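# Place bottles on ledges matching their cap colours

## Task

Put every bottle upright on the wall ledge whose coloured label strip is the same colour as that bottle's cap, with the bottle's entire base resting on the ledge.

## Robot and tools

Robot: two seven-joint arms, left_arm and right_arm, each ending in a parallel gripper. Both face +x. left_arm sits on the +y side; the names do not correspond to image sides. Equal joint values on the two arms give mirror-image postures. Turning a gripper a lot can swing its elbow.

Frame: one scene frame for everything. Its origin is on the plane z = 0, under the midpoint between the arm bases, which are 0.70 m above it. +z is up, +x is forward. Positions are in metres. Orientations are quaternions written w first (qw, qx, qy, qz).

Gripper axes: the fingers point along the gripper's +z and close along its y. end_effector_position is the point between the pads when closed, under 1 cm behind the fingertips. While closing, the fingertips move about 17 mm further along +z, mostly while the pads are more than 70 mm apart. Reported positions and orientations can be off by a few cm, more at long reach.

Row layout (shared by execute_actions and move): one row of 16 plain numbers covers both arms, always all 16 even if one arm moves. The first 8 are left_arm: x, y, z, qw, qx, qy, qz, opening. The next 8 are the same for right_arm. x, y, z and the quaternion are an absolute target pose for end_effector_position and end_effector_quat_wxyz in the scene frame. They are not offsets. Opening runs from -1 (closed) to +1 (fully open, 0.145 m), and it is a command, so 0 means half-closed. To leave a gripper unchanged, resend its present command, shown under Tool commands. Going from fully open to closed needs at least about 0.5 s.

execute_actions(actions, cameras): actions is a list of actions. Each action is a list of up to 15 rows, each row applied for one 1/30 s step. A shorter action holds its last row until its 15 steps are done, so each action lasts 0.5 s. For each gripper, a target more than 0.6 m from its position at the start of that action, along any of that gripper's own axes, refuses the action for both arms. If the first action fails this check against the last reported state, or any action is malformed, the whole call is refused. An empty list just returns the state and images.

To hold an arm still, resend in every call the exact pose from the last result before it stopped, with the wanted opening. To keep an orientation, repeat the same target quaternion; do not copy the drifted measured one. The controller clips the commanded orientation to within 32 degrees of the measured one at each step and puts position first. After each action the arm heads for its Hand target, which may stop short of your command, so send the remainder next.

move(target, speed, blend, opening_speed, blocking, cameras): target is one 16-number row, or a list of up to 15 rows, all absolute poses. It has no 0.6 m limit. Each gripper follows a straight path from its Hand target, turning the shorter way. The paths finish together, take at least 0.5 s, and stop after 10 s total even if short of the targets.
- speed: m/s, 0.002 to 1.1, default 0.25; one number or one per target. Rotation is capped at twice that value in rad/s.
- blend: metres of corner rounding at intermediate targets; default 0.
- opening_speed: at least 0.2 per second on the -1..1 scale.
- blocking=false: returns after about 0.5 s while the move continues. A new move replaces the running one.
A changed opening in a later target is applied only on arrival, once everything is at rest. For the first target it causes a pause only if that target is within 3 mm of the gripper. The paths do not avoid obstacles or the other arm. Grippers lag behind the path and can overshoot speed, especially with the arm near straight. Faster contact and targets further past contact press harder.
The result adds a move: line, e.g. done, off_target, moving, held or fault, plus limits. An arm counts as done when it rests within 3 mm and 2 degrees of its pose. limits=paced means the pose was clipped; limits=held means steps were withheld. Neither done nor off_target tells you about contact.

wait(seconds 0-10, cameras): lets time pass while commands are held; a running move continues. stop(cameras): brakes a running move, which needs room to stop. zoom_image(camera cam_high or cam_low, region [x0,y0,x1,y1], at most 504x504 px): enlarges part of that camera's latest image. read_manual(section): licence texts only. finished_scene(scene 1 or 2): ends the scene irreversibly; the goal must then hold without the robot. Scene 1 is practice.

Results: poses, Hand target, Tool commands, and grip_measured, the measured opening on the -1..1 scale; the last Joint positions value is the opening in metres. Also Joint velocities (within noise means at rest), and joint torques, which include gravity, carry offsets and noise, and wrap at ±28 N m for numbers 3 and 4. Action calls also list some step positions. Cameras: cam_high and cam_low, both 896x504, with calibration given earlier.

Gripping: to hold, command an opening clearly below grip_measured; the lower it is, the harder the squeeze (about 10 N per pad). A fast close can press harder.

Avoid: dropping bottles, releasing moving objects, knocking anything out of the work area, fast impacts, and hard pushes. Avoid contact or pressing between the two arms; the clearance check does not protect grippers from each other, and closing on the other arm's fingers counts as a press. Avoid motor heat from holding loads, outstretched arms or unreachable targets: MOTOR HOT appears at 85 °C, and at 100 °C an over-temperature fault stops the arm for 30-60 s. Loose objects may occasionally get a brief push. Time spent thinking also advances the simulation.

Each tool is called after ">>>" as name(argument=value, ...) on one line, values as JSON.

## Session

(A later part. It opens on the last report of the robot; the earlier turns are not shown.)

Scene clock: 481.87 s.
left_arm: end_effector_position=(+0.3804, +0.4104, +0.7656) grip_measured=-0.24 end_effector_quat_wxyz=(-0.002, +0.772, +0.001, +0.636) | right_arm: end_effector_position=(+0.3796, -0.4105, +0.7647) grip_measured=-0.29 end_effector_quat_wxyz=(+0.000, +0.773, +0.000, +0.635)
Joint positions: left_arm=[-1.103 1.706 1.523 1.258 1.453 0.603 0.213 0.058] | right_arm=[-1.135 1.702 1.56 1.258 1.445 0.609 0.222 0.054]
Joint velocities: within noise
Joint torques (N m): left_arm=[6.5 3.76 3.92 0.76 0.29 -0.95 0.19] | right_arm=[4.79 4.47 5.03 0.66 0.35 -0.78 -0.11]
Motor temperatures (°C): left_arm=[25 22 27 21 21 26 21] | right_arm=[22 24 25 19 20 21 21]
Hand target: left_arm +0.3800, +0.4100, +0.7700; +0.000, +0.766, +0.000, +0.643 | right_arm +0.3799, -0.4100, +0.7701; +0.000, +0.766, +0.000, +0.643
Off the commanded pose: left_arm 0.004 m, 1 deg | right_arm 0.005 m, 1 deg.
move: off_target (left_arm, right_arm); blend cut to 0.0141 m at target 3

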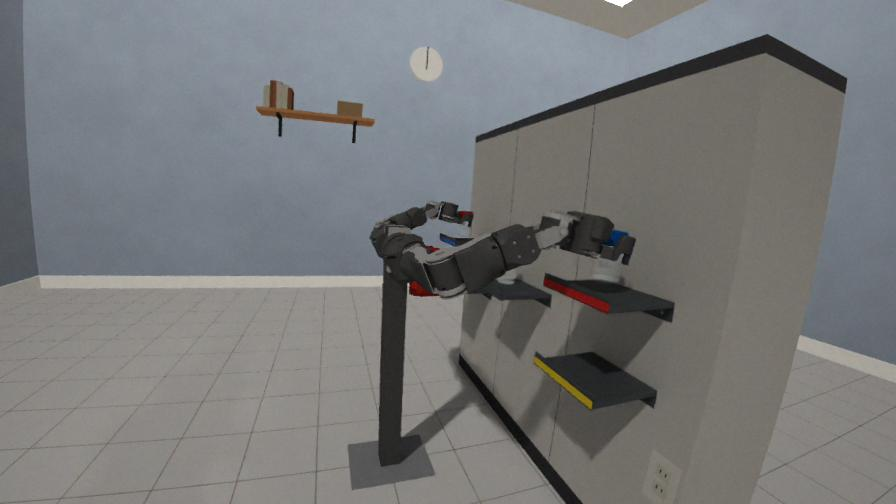

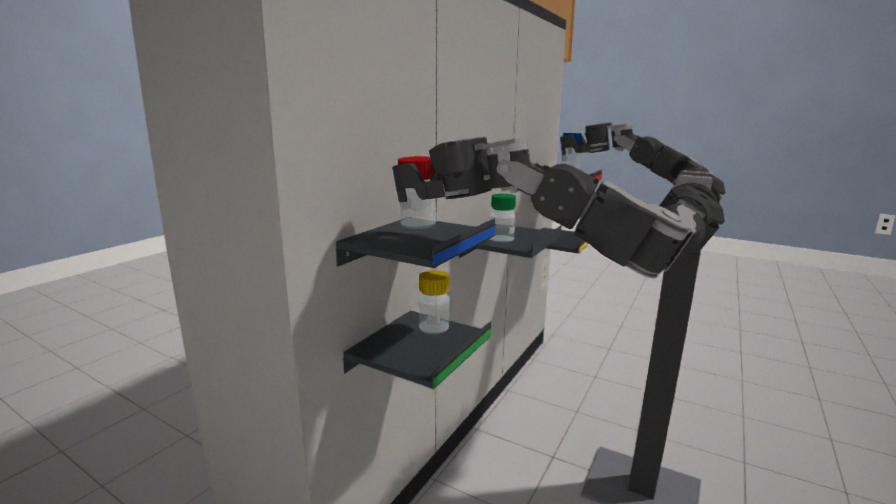

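>>> move(target=[[0.38,0.41,0.747,0,0.7661,0,0.6428,-0.7,0.38,-0.41,0.742,0,0.7661,0,0.6428,-0.7],[0.38,0.41,0.747,0,0.7661,0,0.6428,0.1,0.38,-0.41,0.742,0,0.7661,0,0.6428,0.1],[0.28,0.4,0.747,0,0.7661,0,0.6428,0.1,0.28,-0.4,0.742,0,0.7661,0,0.6428,0.1]], speed=0.1, opening_speed=2)

>>> zoom_image(camera="cam_low", region=[340, 120, 520, 280])

>>> zoom_image(camera="cam_high", region=[520, 190, 680, 330])

Scene clock: 495.57 s.
left_arm: end_effector_position=(+0.2799, +0.4010, +0.7475) grip_measured=+0.10 end_effector_quat_wxyz=(-0.002, +0.765, +0.002, +0.644) | right_arm: end_effector_position=(+0.2798, -0.4011, +0.7419) grip_measured=+0.10 end_effector_quat_wxyz=(+0.001, +0.765, -0.003, +0.644)
Joint positions: left_arm=[-0.994 1.248 1.575 1.717 1.41 0.738 0.234 0.083] | right_arm=[-1.012 1.235 1.566 1.725 1.413 0.712 0.234 0.083]
Joint velocities: within noise
Joint torques (N m): left_arm=[2.1 4.76 2.84 0.8 0.16 -0.51 0.23] | right_arm=[1.41 5.02 4.1 0.72 0.15 -0.31 0.19]
Motor temperatures (°C): left_arm=[25 22 27 21 21 26 21] | right_arm=[23 24 25 19 20 21 21]
Hand target: left_arm +0.2801, +0.3999, +0.7469; +0.000, +0.766, +0.000, +0.643 | right_arm +0.2800, -0.4000, +0.7420; +0.000, +0.766, +0.000, +0.643
Off the commanded pose: left_arm 0.001 m, 0 deg | right_arm 0.001 m, 0 deg.
joint read past its limit (left arm) — joint 3 (upper arm roll), upper limit.
joint sent to its limit (left arm) — joint 3 (upper arm roll), upper limit. The joint targets still meet the commanded pose.
joint sent to its limit (right arm) — joint 3 (upper arm roll), upper limit. The joint targets still meet the commanded pose.
move: done

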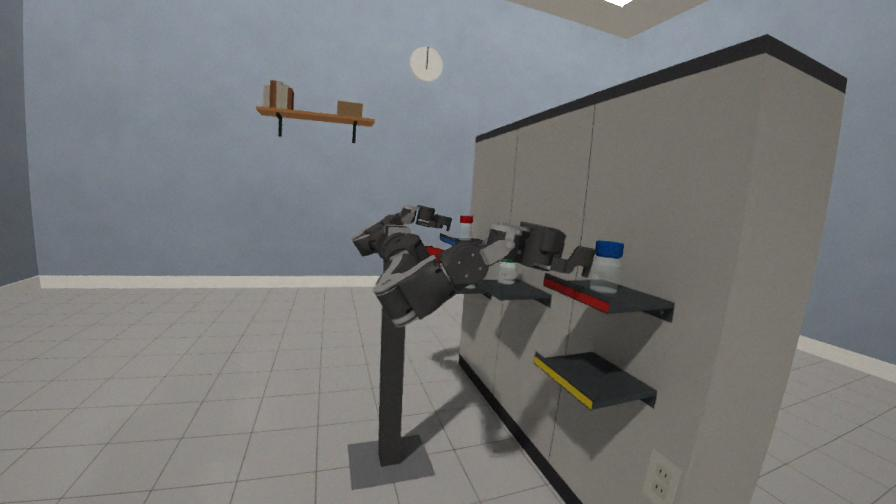

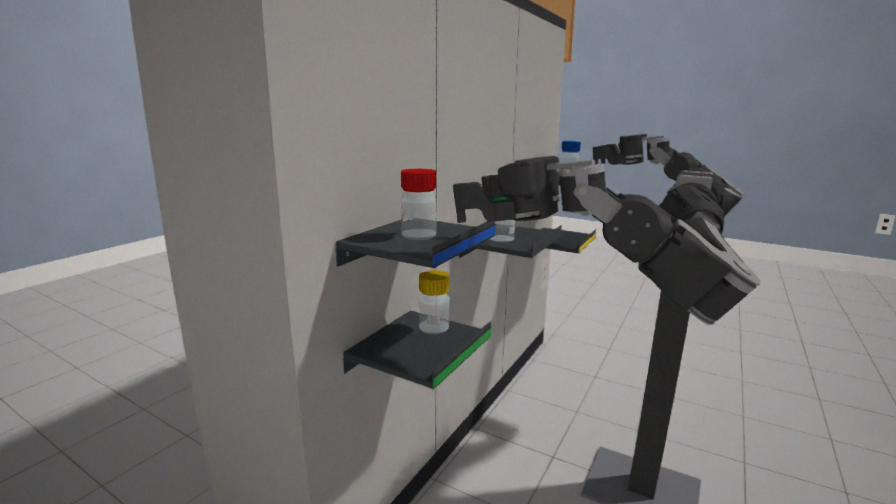

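Scaled by 2.800 from the camera's 896x504 image, which has a finer 1280x720 frame.

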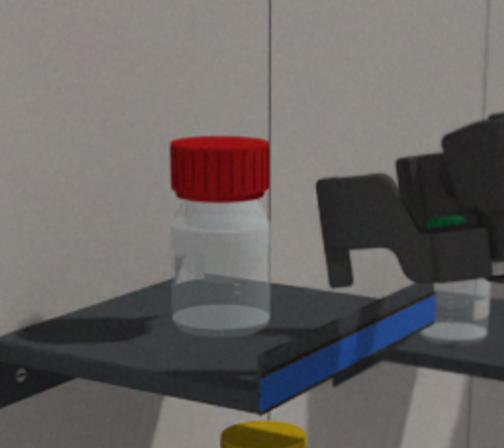

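Scaled by 3.150 from the camera's 896x504 image, which has a finer 1280x720 frame.

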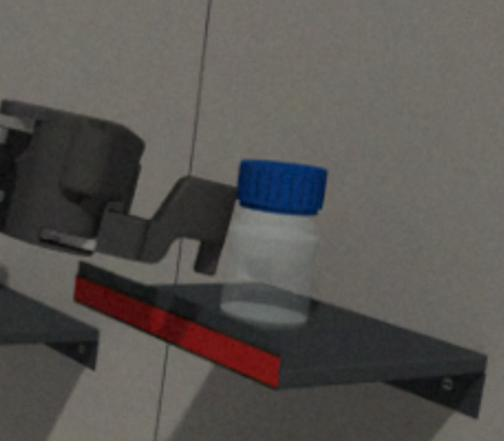

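>>> move(target=[[0.22,0.25,0.6,-0.04,0.7,-0.2,0.63,0.5,0.22,-0.25,0.6,0.04,0.7,0.2,0.63,0.5],[0.25,0.133,0.376,-0.04,-0.585,0.68,-0.44,0.5,0.25,-0.0846,0.412,0.172,0.783,0.024,0.598,0.5]], blend=0.05)

Scene clock: 508.57 s.
left_arm: end_effector_position=(+0.2509, +0.1324, +0.3776) grip_measured=+0.50 end_effector_quat_wxyz=(-0.039, -0.585, +0.678, -0.443) | right_arm: end_effector_position=(+0.2500, -0.0837, +0.4117) grip_measured=+0.50 end_effector_quat_wxyz=(+0.170, +0.784, +0.026, +0.597)
Joint positions: left_arm=[-0.012 0.914 -0.606 1.665 -0.196 -0.164 0.437 0.112] | right_arm=[-0.43 -0.059 -0.473 1.706 -0.334 0.153 -0.682 0.112]
Joint velocities: within noise
Joint torques (N m): left_arm=[4.39 4.1 1.37 2.86 0.26 -0.41 0] | right_arm=[0.67 -2.04 -0.96 3.77 -0.32 -0.46 -0.32]
Motor temperatures (°C): left_arm=[24 22 27 21 21 26 21] | right_arm=[22 24 25 19 20 21 21]
Hand target: left_arm +0.2500, +0.1329, +0.3760; -0.040, -0.585, +0.680, -0.440 | right_arm +0.2500, -0.0847, +0.4120; +0.172, +0.783, +0.024, +0.598
Off the commanded pose: left_arm 0.002 m, 1 deg | right_arm 0.001 m, 0 deg.
move: done

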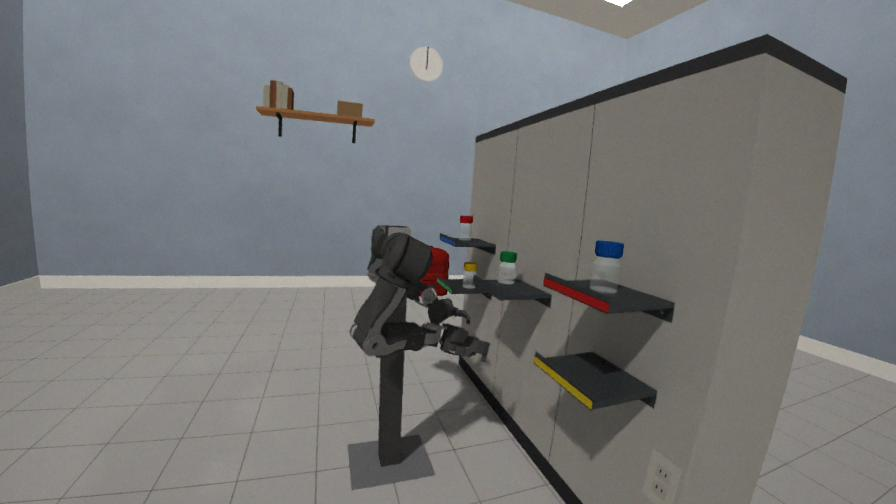

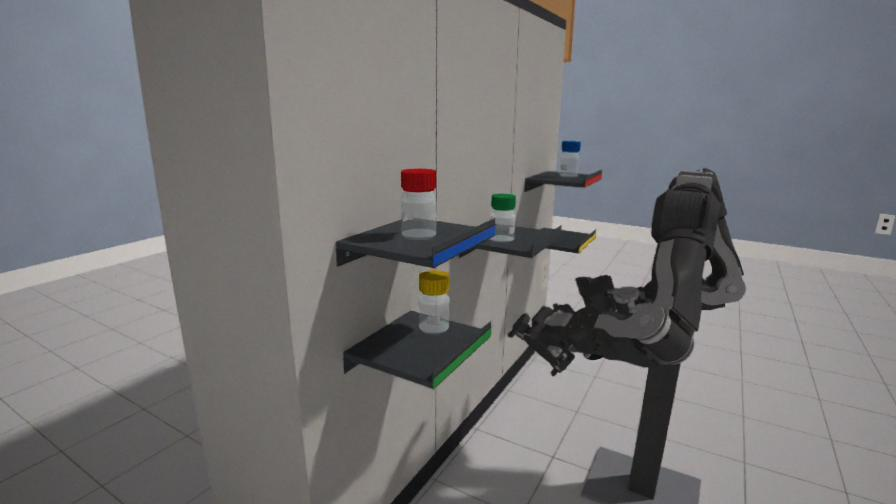

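>>> move(target=[[0.25,0.12,0.5,0.0923,0.701,-0.0923,0.701,1,0.25,-0.2,0.5,0.0923,0.701,-0.0923,0.701,1],[0.28,0.08,0.65,0.0923,0.701,-0.0923,0.701,1,0.28,-0.32,0.545,0.0923,0.701,-0.0923,0.701,1]], blend=0.03)

Scene clock: 521.70 s.
left_arm: end_effector_position=(+0.2802, +0.0796, +0.6516) grip_measured=+1.00 end_effector_quat_wxyz=(+0.107, +0.626, -0.089, +0.767) | right_arm: end_effector_position=(+0.2797, -0.3213, +0.5468) grip_measured=+1.00 end_effector_quat_wxyz=(+0.095, +0.698, -0.095, +0.703)
Joint positions: left_arm=[-0.116 0.19 -0.295 2.434 0.151 0.487 -0.138 0.145] | right_arm=[-0.567 0.658 0.318 2.027 0.717 -0.026 -0.317 0.145]
Joint velocities: within noise
Joint torques (N m): left_arm=[2.28 -0.25 -0.44 3.78 0.03 -0.51 -0.06] | right_arm=[0.78 4.81 1.88 3.02 0.03 -0.36 0.17]
Motor temperatures (°C): left_arm=[24 22 26 21 21 25 21] | right_arm=[22 24 24 20 20 21 21]
Hand target: left_arm +0.2807, +0.0798, +0.6496; +0.106, +0.629, -0.088, +0.765 | right_arm +0.2800, -0.3200, +0.5450; +0.092, +0.701, -0.092, +0.701
Off the commanded pose: left_arm 0.002 m, 12 deg | right_arm 0.002 m, 1 deg.
joint read past its limit (left arm) — joint 4 (elbow), upper limit, where the elbow is as bent as it goes.
joint sent to its limit (left arm) — joint 4 (elbow), upper limit, where the elbow is as bent as it goes. The joint targets are off in orientation, not in position.
move: off_target (left_arm)

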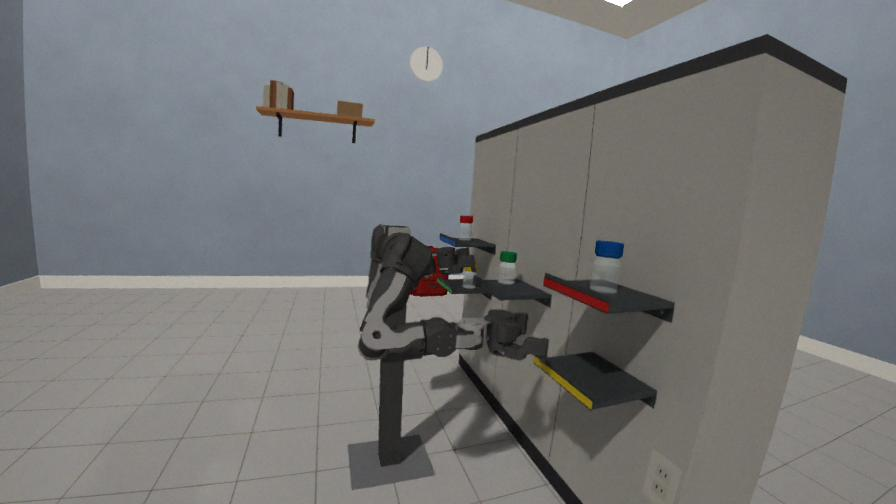

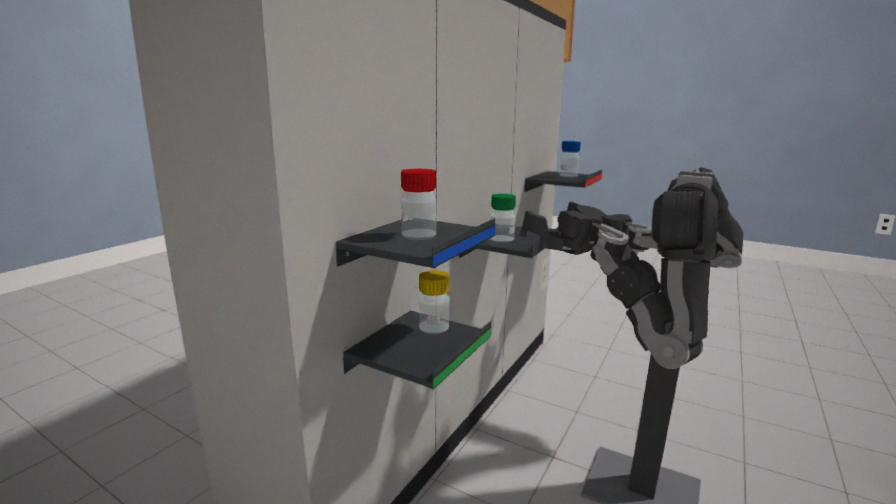

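>>> move(target=[0.39,0.047,0.655,0.0923,0.701,-0.0923,0.701,1,0.385,-0.38,0.56,0.0923,0.701,-0.0923,0.701,1], speed=0.15)

>>> zoom_image(camera="cam_low", region=[440, 120, 620, 280])

>>> zoom_image(camera="cam_high", region=[440, 210, 700, 430])

Scene clock: 532.57 s.
left_arm: end_effector_position=(+0.3898, +0.0466, +0.6549) grip_measured=+1.00 end_effector_quat_wxyz=(+0.095, +0.700, -0.092, +0.701) | right_arm: end_effector_position=(+0.3848, -0.3817, +0.5627) grip_measured=+1.00 end_effector_quat_wxyz=(+0.095, +0.698, -0.095, +0.703)
Joint positions: left_arm=[0.481 0.071 -0.379 1.951 0.333 0.781 -0.285 0.145] | right_arm=[0.087 0.829 0.051 1.476 0.82 0.051 -0.165 0.145]
Joint velocities: within noise
Joint torques (N m): left_arm=[7.82 -0.41 -0.01 3.88 0.07 -0.56 -0.05] | right_arm=[3.73 6.45 2.24 2.74 0.03 -0.39 0.18]
Motor temperatures (°C): left_arm=[24 22 26 22 21 25 21] | right_arm=[21 24 24 20 20 21 21]
Hand target: left_arm +0.3900, +0.0470, +0.6550; +0.092, +0.701, -0.092, +0.701 | right_arm +0.3850, -0.3800, +0.5601; +0.092, +0.701, -0.092, +0.701
Off the commanded pose: left_arm 0.000 m, 0 deg | right_arm 0.003 m, 1 deg.
joint sent to its limit (left arm) — joint 6 (wrist pitch), upper limit. The joint targets still meet the commanded pose.
move: done

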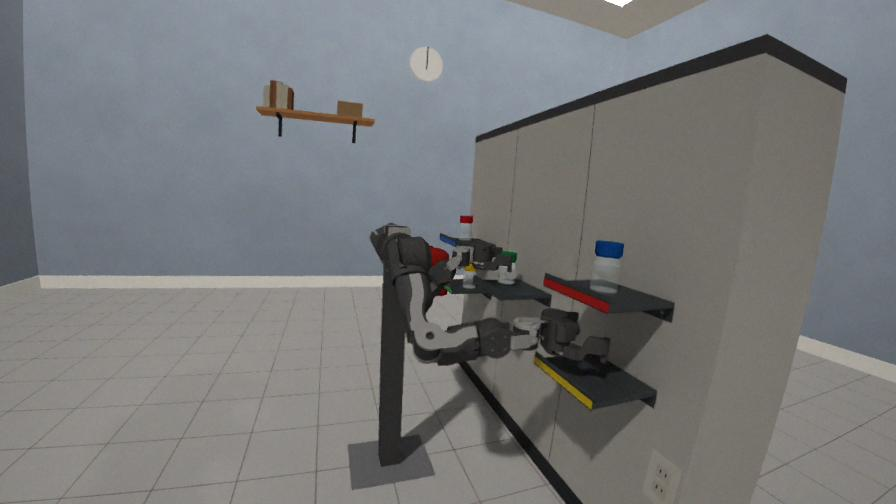

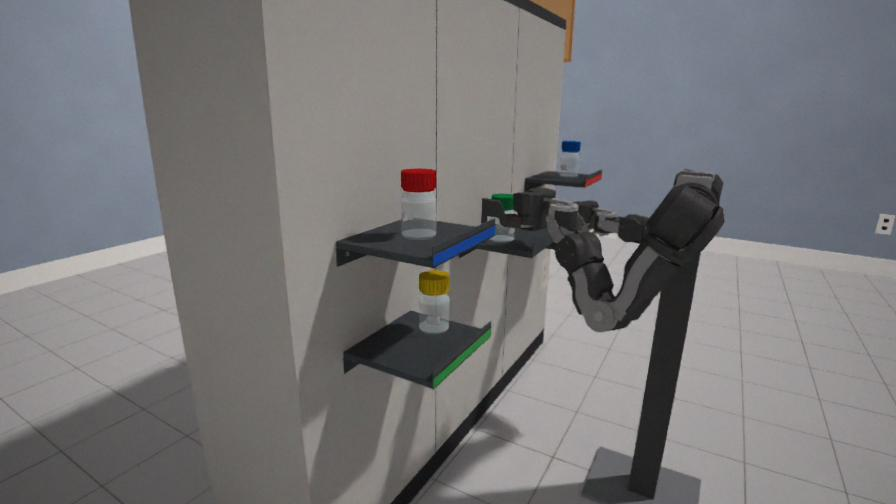

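Scaled by 2.800 from the camera's 896x504 image, which has a finer 1280x720 frame.

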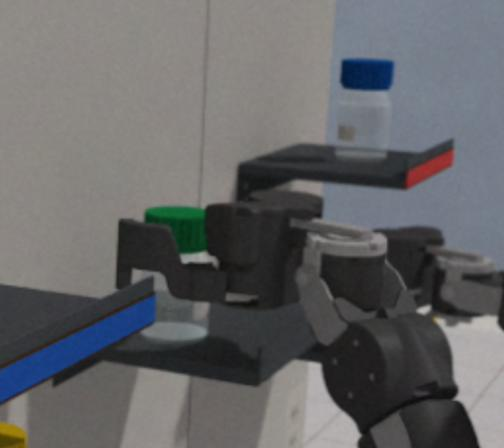

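Scaled by 1.938 from the camera's 896x504 image, which has a finer 1280x720 frame.

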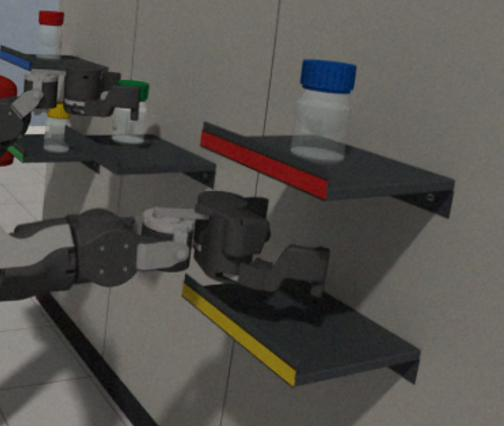

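>>> move(target=[[0.28,0.08,0.655,0.0923,0.701,-0.0923,0.701,1,0.27,-0.32,0.56,0.0923,0.701,-0.0923,0.701,1],[0.28,0.31,0.56,-0.0923,0.701,0.0923,0.701,1,0.27,-0.32,0.56,0.0923,0.701,-0.0923,0.701,1],[0.391,0.351,0.551,-0.0923,0.701,0.0923,0.701,1,0.27,-0.32,0.56,0.0923,0.701,-0.0923,0.701,1],[0.391,0.351,0.551,-0.0923,0.701,0.0923,0.701,-0.7,0.27,-0.32,0.56,0.0923,0.701,-0.0923,0.701,1],[0.391,0.351,0.57,-0.0923,0.701,0.0923,0.701,-0.7,0.27,-0.32,0.56,0.0923,0.701,-0.0923,0.701,1]], blend=[0.04,0.03,0,0,0], speed=[0.25,0.25,0.15,0.1,0.1], opening_speed=2)

>>> zoom_image(camera="cam_low", region=[340, 220, 560, 390])

Scene clock: 565.10 s.
left_arm: end_effector_position=(+0.3909, +0.3499, +0.5647) grip_measured=-0.31 end_effector_quat_wxyz=(-0.090, +0.707, +0.091, +0.696) | right_arm: end_effector_position=(+0.2703, -0.3186, +0.5576) grip_measured=+1.00 end_effector_quat_wxyz=(+0.089, +0.705, -0.090, +0.698)
Joint positions: left_arm=[0.119 0.796 -0.014 1.572 0.8 0.125 -0.268 0.052] | right_arm=[-0.635 0.656 0.394 2.103 0.752 0.022 -0.303 0.145]
Joint velocities: within noise
Joint torques (N m): left_arm=[6.76 5.82 3.3 4.97 -0.06 -0.83 -0.02] | right_arm=[0.83 3.44 3.67 3.63 -0.11 -0.53 -0.1]
Motor temperatures (°C): left_arm=[26 22 25 22 21 25 21] | right_arm=[22 24 24 20 20 21 21]
Hand target: left_arm +0.3910, +0.3510, +0.5699; -0.092, +0.701, +0.092, +0.701 | right_arm +0.2700, -0.3200, +0.5599; +0.092, +0.701, -0.092, +0.701
Off the commanded pose: left_arm 0.005 m, 1 deg | right_arm 0.003 m, 1 deg.
move: off_target (left_arm)

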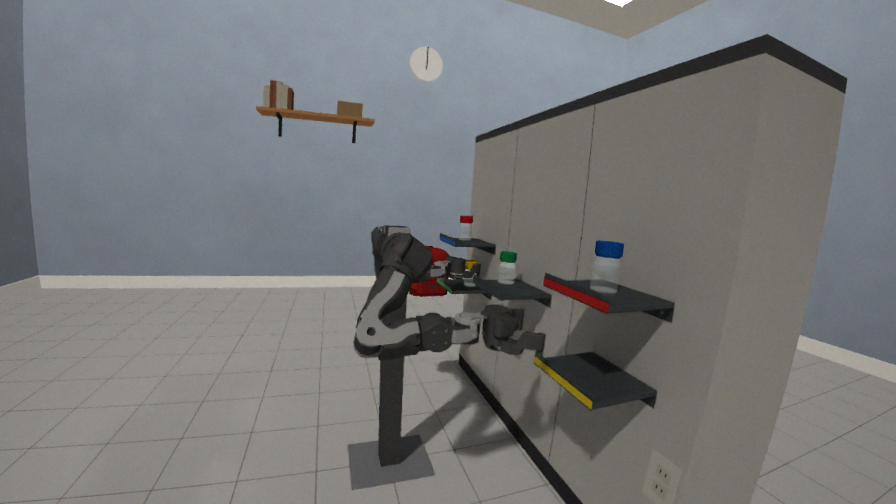

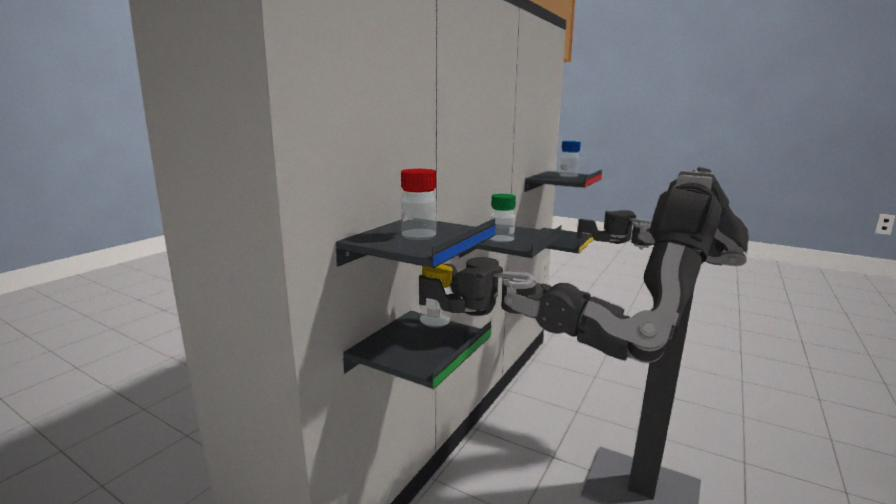

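Scaled by 2.291 from the camera's 896x504 image, which has a finer 1280x720 frame.

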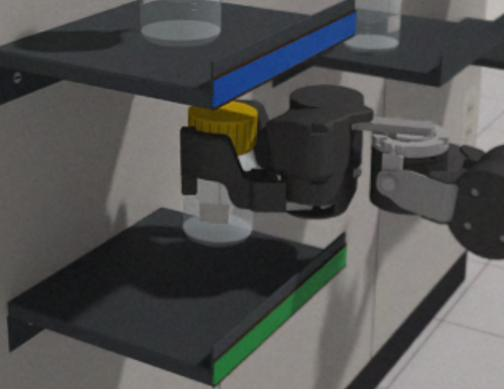

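>>> move(target=[[0.391,0.345,0.592,-0.0923,0.701,0.0923,0.701,-0.7,0.27,-0.32,0.56,0.0923,0.701,-0.0923,0.701,1],[0.38,0.21,0.605,0,0.7071,0,0.7071,-0.7,0.27,-0.32,0.56,0.0923,0.701,-0.0923,0.701,1],[0.38,0.2,0.775,0,0.6087,0,0.7933,-0.7,0.27,-0.32,0.56,0.0923,0.701,-0.0923,0.701,1],[0.38,-0.045,0.775,0.0692,0.6064,-0.0531,0.7903,-0.7,0.27,-0.32,0.56,0.0923,0.701,-0.0923,0.701,1],[0.388,-0.049,0.69,0.0616,0.7044,-0.0616,0.7044,-0.7,0.27,-0.32,0.56,0.0923,0.701,-0.0923,0.701,1]], blend=[0.01,0.03,0.04,0.03,0], speed=0.25)

>>> zoom_image(camera="cam_low", region=[440, 120, 620, 280])

>>> zoom_image(camera="cam_high", region=[430, 190, 590, 330])

Scene clock: 591.83 s.
left_arm: end_effector_position=(+0.3881, -0.0494, +0.6882) grip_measured=-0.31 end_effector_quat_wxyz=(+0.062, +0.706, -0.065, +0.702) | right_arm: end_effector_position=(+0.2703, -0.3186, +0.5576) grip_measured=+1.00 end_effector_quat_wxyz=(+0.089, +0.705, -0.090, +0.698)
Joint positions: left_arm=[0.799 -0.137 -0.771 1.709 0.623 0.74 -0.933 0.052] | right_arm=[-0.635 0.656 0.394 2.103 0.752 0.022 -0.303 0.145]
Joint velocities: within noise
Joint torques (N m): left_arm=[8.56 -3.23 1.32 3.51 -0.32 -0.54 -0.05] | right_arm=[0.88 3.42 3.66 3.63 -0.11 -0.53 -0.12]
Motor temperatures (°C): left_arm=[26 23 26 23 21 26 21] | right_arm=[21 24 24 21 20 21 21]
Hand target: left_arm +0.3880, -0.0490, +0.6899; +0.061, +0.704, -0.062, +0.704 | right_arm +0.2700, -0.3200, +0.5599; +0.092, +0.701, -0.092, +0.701
Off the commanded pose: left_arm 0.002 m, 1 deg | right_arm 0.003 m, 1 deg.
move: done

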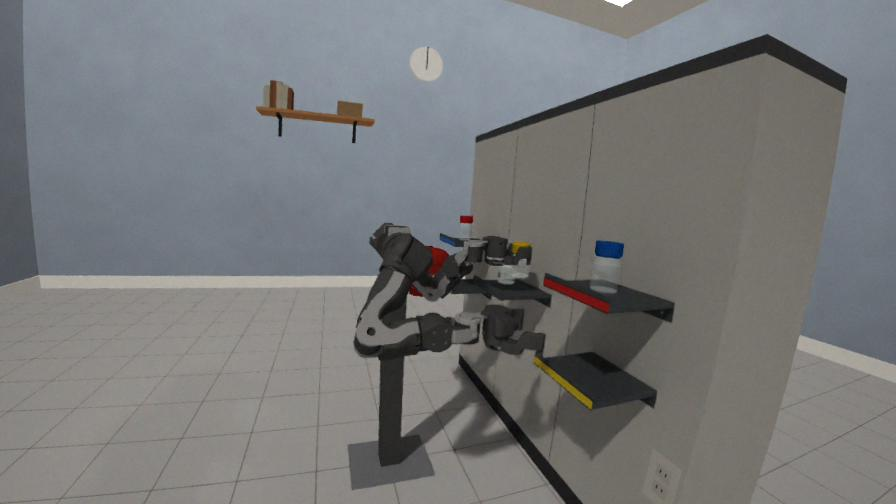

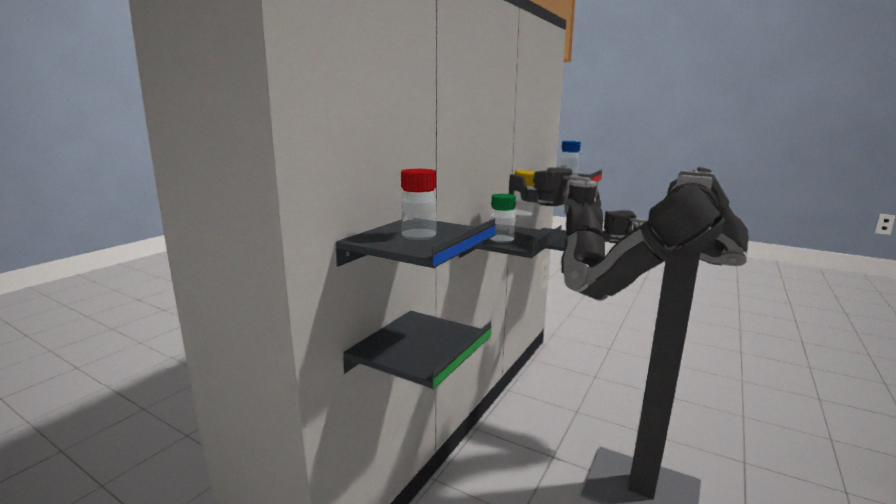

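Scaled by 2.800 from the camera's 896x504 image, which has a finer 1280x720 frame.

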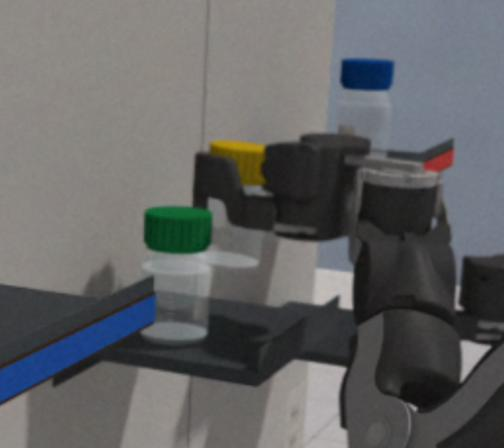

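Scaled by 3.150 from the camera's 896x504 image, which has a finer 1280x720 frame.

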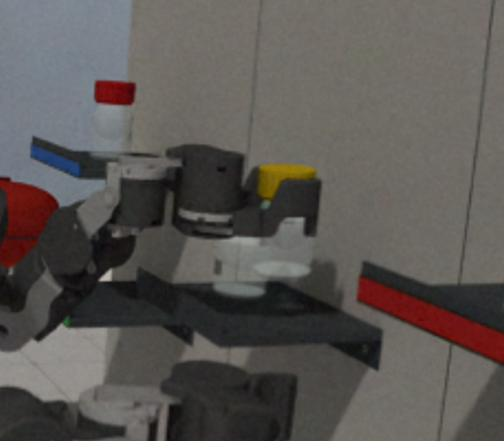

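>>> move(target=[[0.388,-0.049,0.646,0.0616,0.7044,-0.0616,0.7044,-0.7,0.27,-0.32,0.56,0.0923,0.701,-0.0923,0.701,1],[0.388,-0.049,0.646,0.0616,0.7044,-0.0616,0.7044,0.1,0.27,-0.32,0.56,0.0923,0.701,-0.0923,0.701,1],[0.29,-0.032,0.652,0.0616,0.7044,-0.0616,0.7044,0.1,0.27,-0.32,0.56,0.0923,0.701,-0.0923,0.701,1]], speed=[0.1,0.1,0.15], opening_speed=2)

>>> zoom_image(camera="cam_low", region=[440, 120, 620, 280])

>>> zoom_image(camera="cam_high", region=[430, 190, 590, 330])

Scene clock: 605.87 s.
left_arm: end_effector_position=(+0.2896, -0.0326, +0.6527) grip_measured=+0.10 end_effector_quat_wxyz=(+0.066, +0.704, -0.061, +0.705) | right_arm: end_effector_position=(+0.2703, -0.3186, +0.5576) grip_measured=+1.00 end_effector_quat_wxyz=(+0.089, +0.705, -0.090, +0.698)
Joint positions: left_arm=[0.458 -0.037 -1.011 2.147 0.532 0.78 -1.183 0.083] | right_arm=[-0.635 0.656 0.394 2.103 0.752 0.022 -0.303 0.145]
Joint velocities: within noise
Joint torques (N m): left_arm=[5.63 -2.04 0.32 3.17 -0.17 -0.22 -0.06] | right_arm=[0.91 3.36 3.69 3.62 -0.14 -0.53 -0.12]
Motor temperatures (°C): left_arm=[27 23 25 23 21 26 21] | right_arm=[21 24 24 21 20 21 21]
Hand target: left_arm +0.2900, -0.0321, +0.6520; +0.062, +0.704, -0.062, +0.704 | right_arm +0.2700, -0.3200, +0.5599; +0.092, +0.701, -0.092, +0.701
Off the commanded pose: left_arm 0.001 m, 0 deg | right_arm 0.003 m, 1 deg.
joint sent to its limit (left arm) — joint 6 (wrist pitch), upper limit. The joint targets still meet the commanded pose.
move: done

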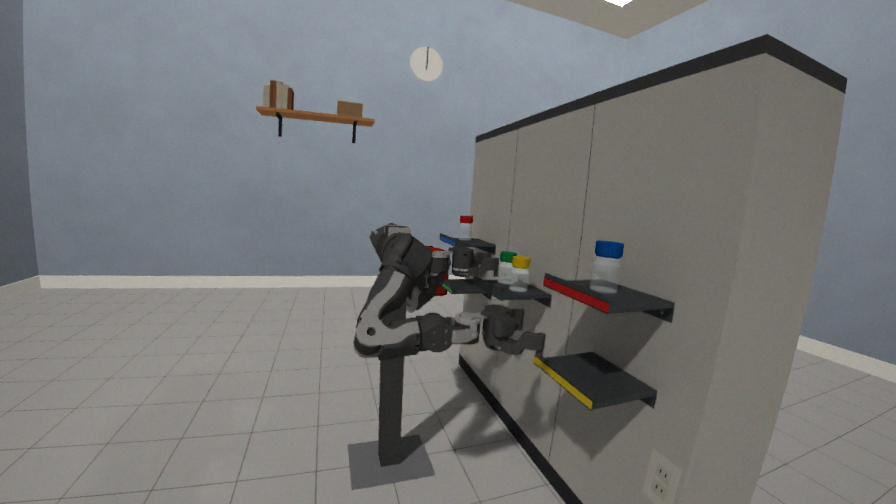

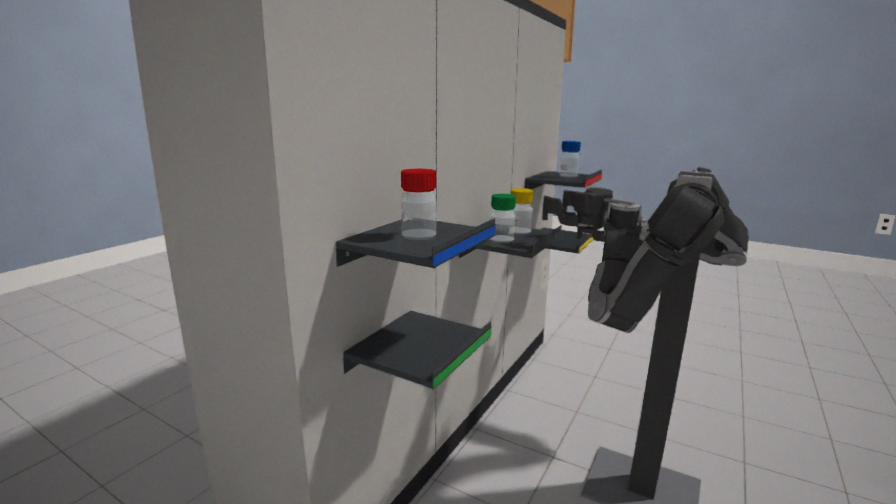

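Scaled by 2.800 from the camera's 896x504 image, which has a finer 1280x720 frame.

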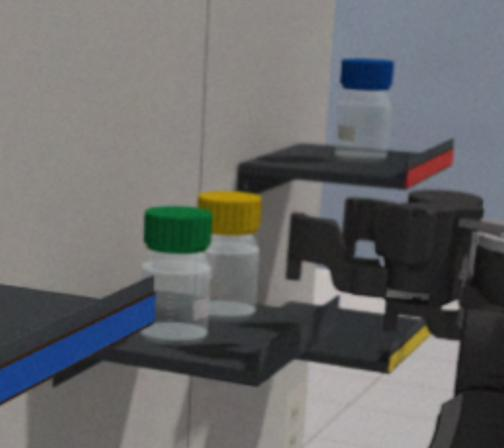

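Scaled by 3.150 from the camera's 896x504 image, which has a finer 1280x720 frame.

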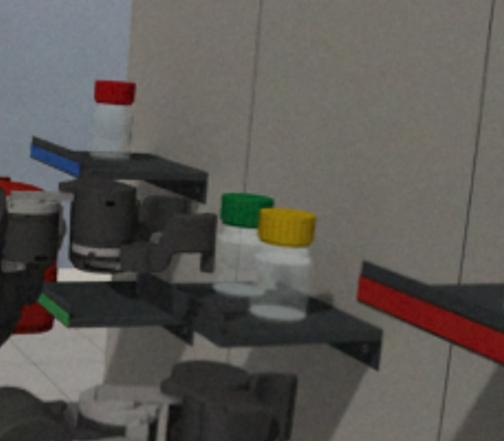

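>>> move(target=[[0.25,0.14,0.64,0,0.7071,0,0.7071,1,0.24,-0.2,0.62,0,0.7071,0,0.7071,0.15],[0.24,0.2,0.64,0,0.7071,0,0.7071,1,0.28,-0.066,0.655,-0.0616,0.7044,0.0616,0.7044,0.15],[0.24,0.2,0.64,0,0.7071,0,0.7071,1,0.388,-0.047,0.648,-0.0616,0.7044,0.0616,0.7044,0.15],[0.24,0.2,0.64,0,0.7071,0,0.7071,1,0.388,-0.047,0.648,-0.0616,0.7044,0.0616,0.7044,-0.7],[0.24,0.2,0.64,0,0.7071,0,0.7071,1,0.388,-0.047,0.69,-0.0616,0.7044,0.0616,0.7044,-0.7]], speed=[0.25,0.25,0.15,0.1,0.15], blend=[0.04,0.02,0,0,0], opening_speed=2)

>>> zoom_image(camera="cam_low", region=[440, 120, 620, 280])

>>> zoom_image(camera="cam_high", region=[430, 190, 590, 330])

Scene clock: 629.50 s.
left_arm: end_effector_position=(+0.2404, +0.2001, +0.6402) grip_measured=+1.00 end_effector_quat_wxyz=(+0.052, +0.599, -0.064, +0.796) | right_arm: end_effector_position=(+0.3886, -0.0469, +0.6886) grip_measured=-0.32 end_effector_quat_wxyz=(-0.065, +0.706, +0.061, +0.703)
Joint positions: left_arm=[0.235 1.713 -1.135 2.434 0.562 -0.786 -1.054 0.145] | right_arm=[0.729 0.225 -0.591 1.971 0.814 0.785 -0.809 0.052]
Joint velocities: within noise
Joint torques (N m): left_arm=[2.62 5.16 0.81 2.29 -0.11 -0.4 0.2] | right_arm=[6.29 -0.36 1.33 2.99 -0.28 -0.25 -0.15]
Motor temperatures (°C): left_arm=[25 23 24 22 21 25 21] | right_arm=[22 24 24 21 20 21 21]
Hand target: left_arm +0.2404, +0.2003, +0.6396; +0.052, +0.600, -0.065, +0.795 | right_arm +0.3880, -0.0470, +0.6901; -0.062, +0.704, +0.062, +0.705
Off the commanded pose: left_arm 0.000 m, 19 deg | right_arm 0.002 m, 0 deg.
joint read past its limit (left arm) — joint 4 (elbow), upper limit, where the elbow is as bent as it goes.
joint sent to its limit (left arm) — joint 4 (elbow), upper limit, where the elbow is as bent as it goes; joint 6 (wrist pitch), lower limit. The joint targets are off in orientation, not in position.
joint sent to its limit (right arm) — joint 6 (wrist pitch), upper limit. The joint targets still meet the commanded pose.
move: off_target (left_arm)

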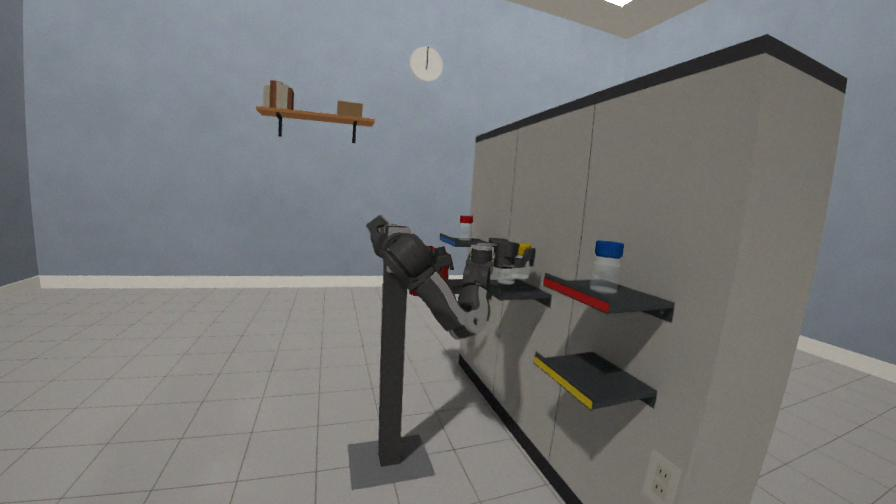

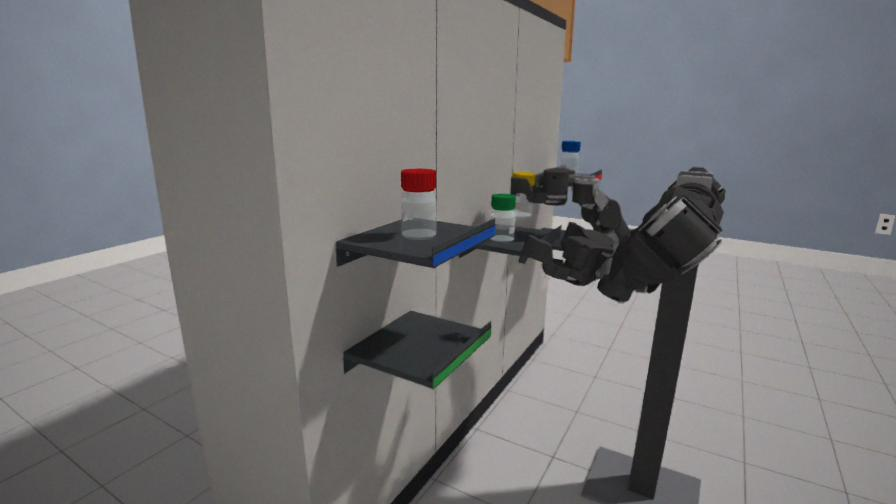

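Scaled by 2.800 from the camera's 896x504 image, which has a finer 1280x720 frame.

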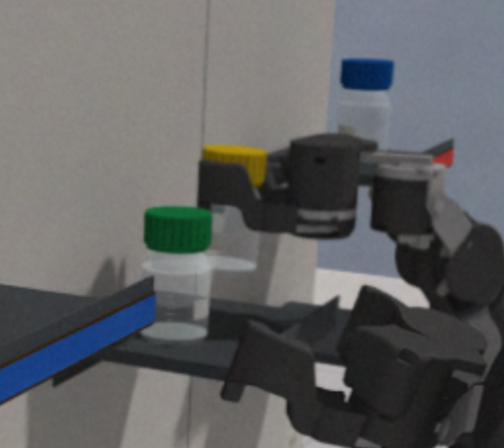

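Scaled by 3.150 from the camera's 896x504 image, which has a finer 1280x720 frame.

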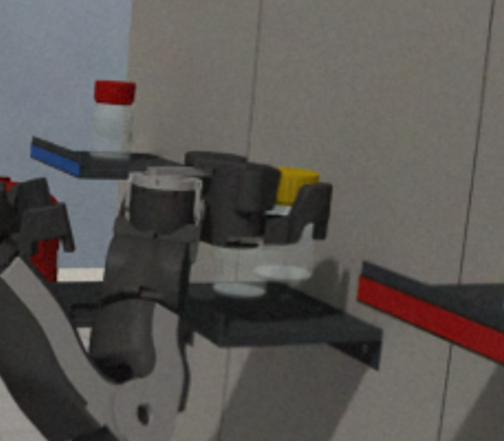

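>>> move(target=[[0.25,0.2,0.52,0,0.7071,0,0.7071,1,0.38,-0.2,0.69,0,0.7071,0,0.7071,-0.7],[0.27,0.2,0.52,0,0.7071,0,0.7071,1,0.38,-0.205,0.6,0.0923,0.701,-0.0923,0.701,-0.7],[0.27,0.15,0.55,0,0.7071,0,0.7071,1,0.385,-0.41,0.592,0.0923,0.701,-0.0923,0.701,-0.7],[0.28,0.08,0.655,0.0923,0.701,-0.0923,0.701,1,0.389,-0.41,0.562,0.0923,0.701,-0.0923,0.701,-0.7]], speed=0.25, blend=[0.03,0.03,0.01,0])

>>> zoom_image(camera="cam_low", region=[440, 120, 620, 280])

>>> zoom_image(camera="cam_high", region=[500, 230, 700, 420])

Scene clock: 642.40 s.
left_arm: end_effector_position=(+0.2807, +0.0803, +0.6559) grip_measured=+1.00 end_effector_quat_wxyz=(+0.102, +0.619, -0.079, +0.775) | right_arm: end_effector_position=(+0.3882, -0.4108, +0.5588) grip_measured=-0.32 end_effector_quat_wxyz=(+0.093, +0.706, -0.095, +0.696)
Joint positions: left_arm=[0.659 0.934 -1.186 2.433 0.752 0.017 -1.082 0.145] | right_arm=[0.138 0.895 0.022 1.333 0.879 0.019 -0.068 0.052]
Joint velocities: within noise
Joint torques (N m): left_arm=[4.71 2.23 1.39 2.88 -0.26 -0.29 0.24] | right_arm=[5 7 3.37 2.81 0 -0.79 0.19]
Motor temperatures (°C): left_arm=[24 23 24 22 21 25 21] | right_arm=[23 24 24 21 20 21 21]
Hand target: left_arm +0.2808, +0.0798, +0.6546; +0.102, +0.621, -0.082, +0.773 | right_arm +0.3890, -0.4099, +0.5620; +0.092, +0.701, -0.092, +0.701
Off the commanded pose: left_arm 0.001 m, 13 deg | right_arm 0.003 m, 1 deg.
joint read past its limit (left arm) — joint 4 (elbow), upper limit, where the elbow is as bent as it goes.
joint sent to its limit (left arm) — joint 4 (elbow), upper limit, where the elbow is as bent as it goes. The joint targets are off in orientation, not in position.
move: off_target (left_arm)

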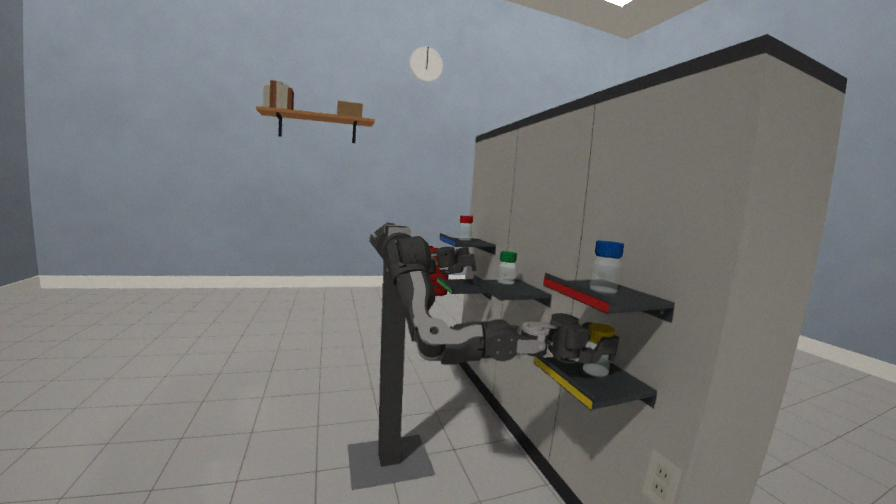

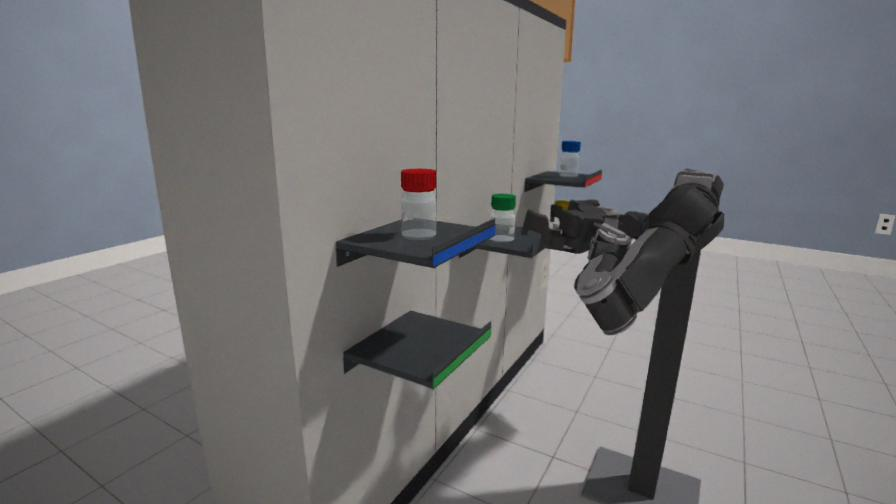

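Scaled by 2.800 from the camera's 896x504 image, which has a finer 1280x720 frame.

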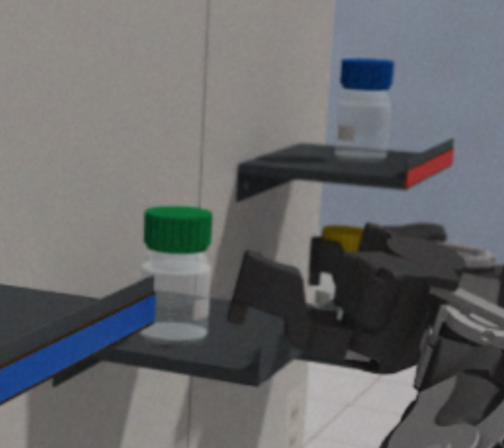

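Scaled by 2.520 from the camera's 896x504 image, which has a finer 1280x720 frame.

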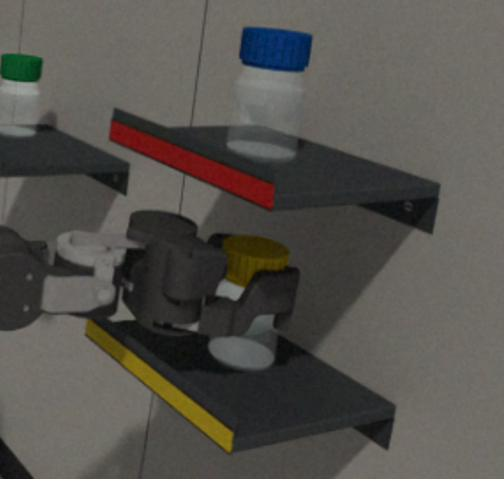

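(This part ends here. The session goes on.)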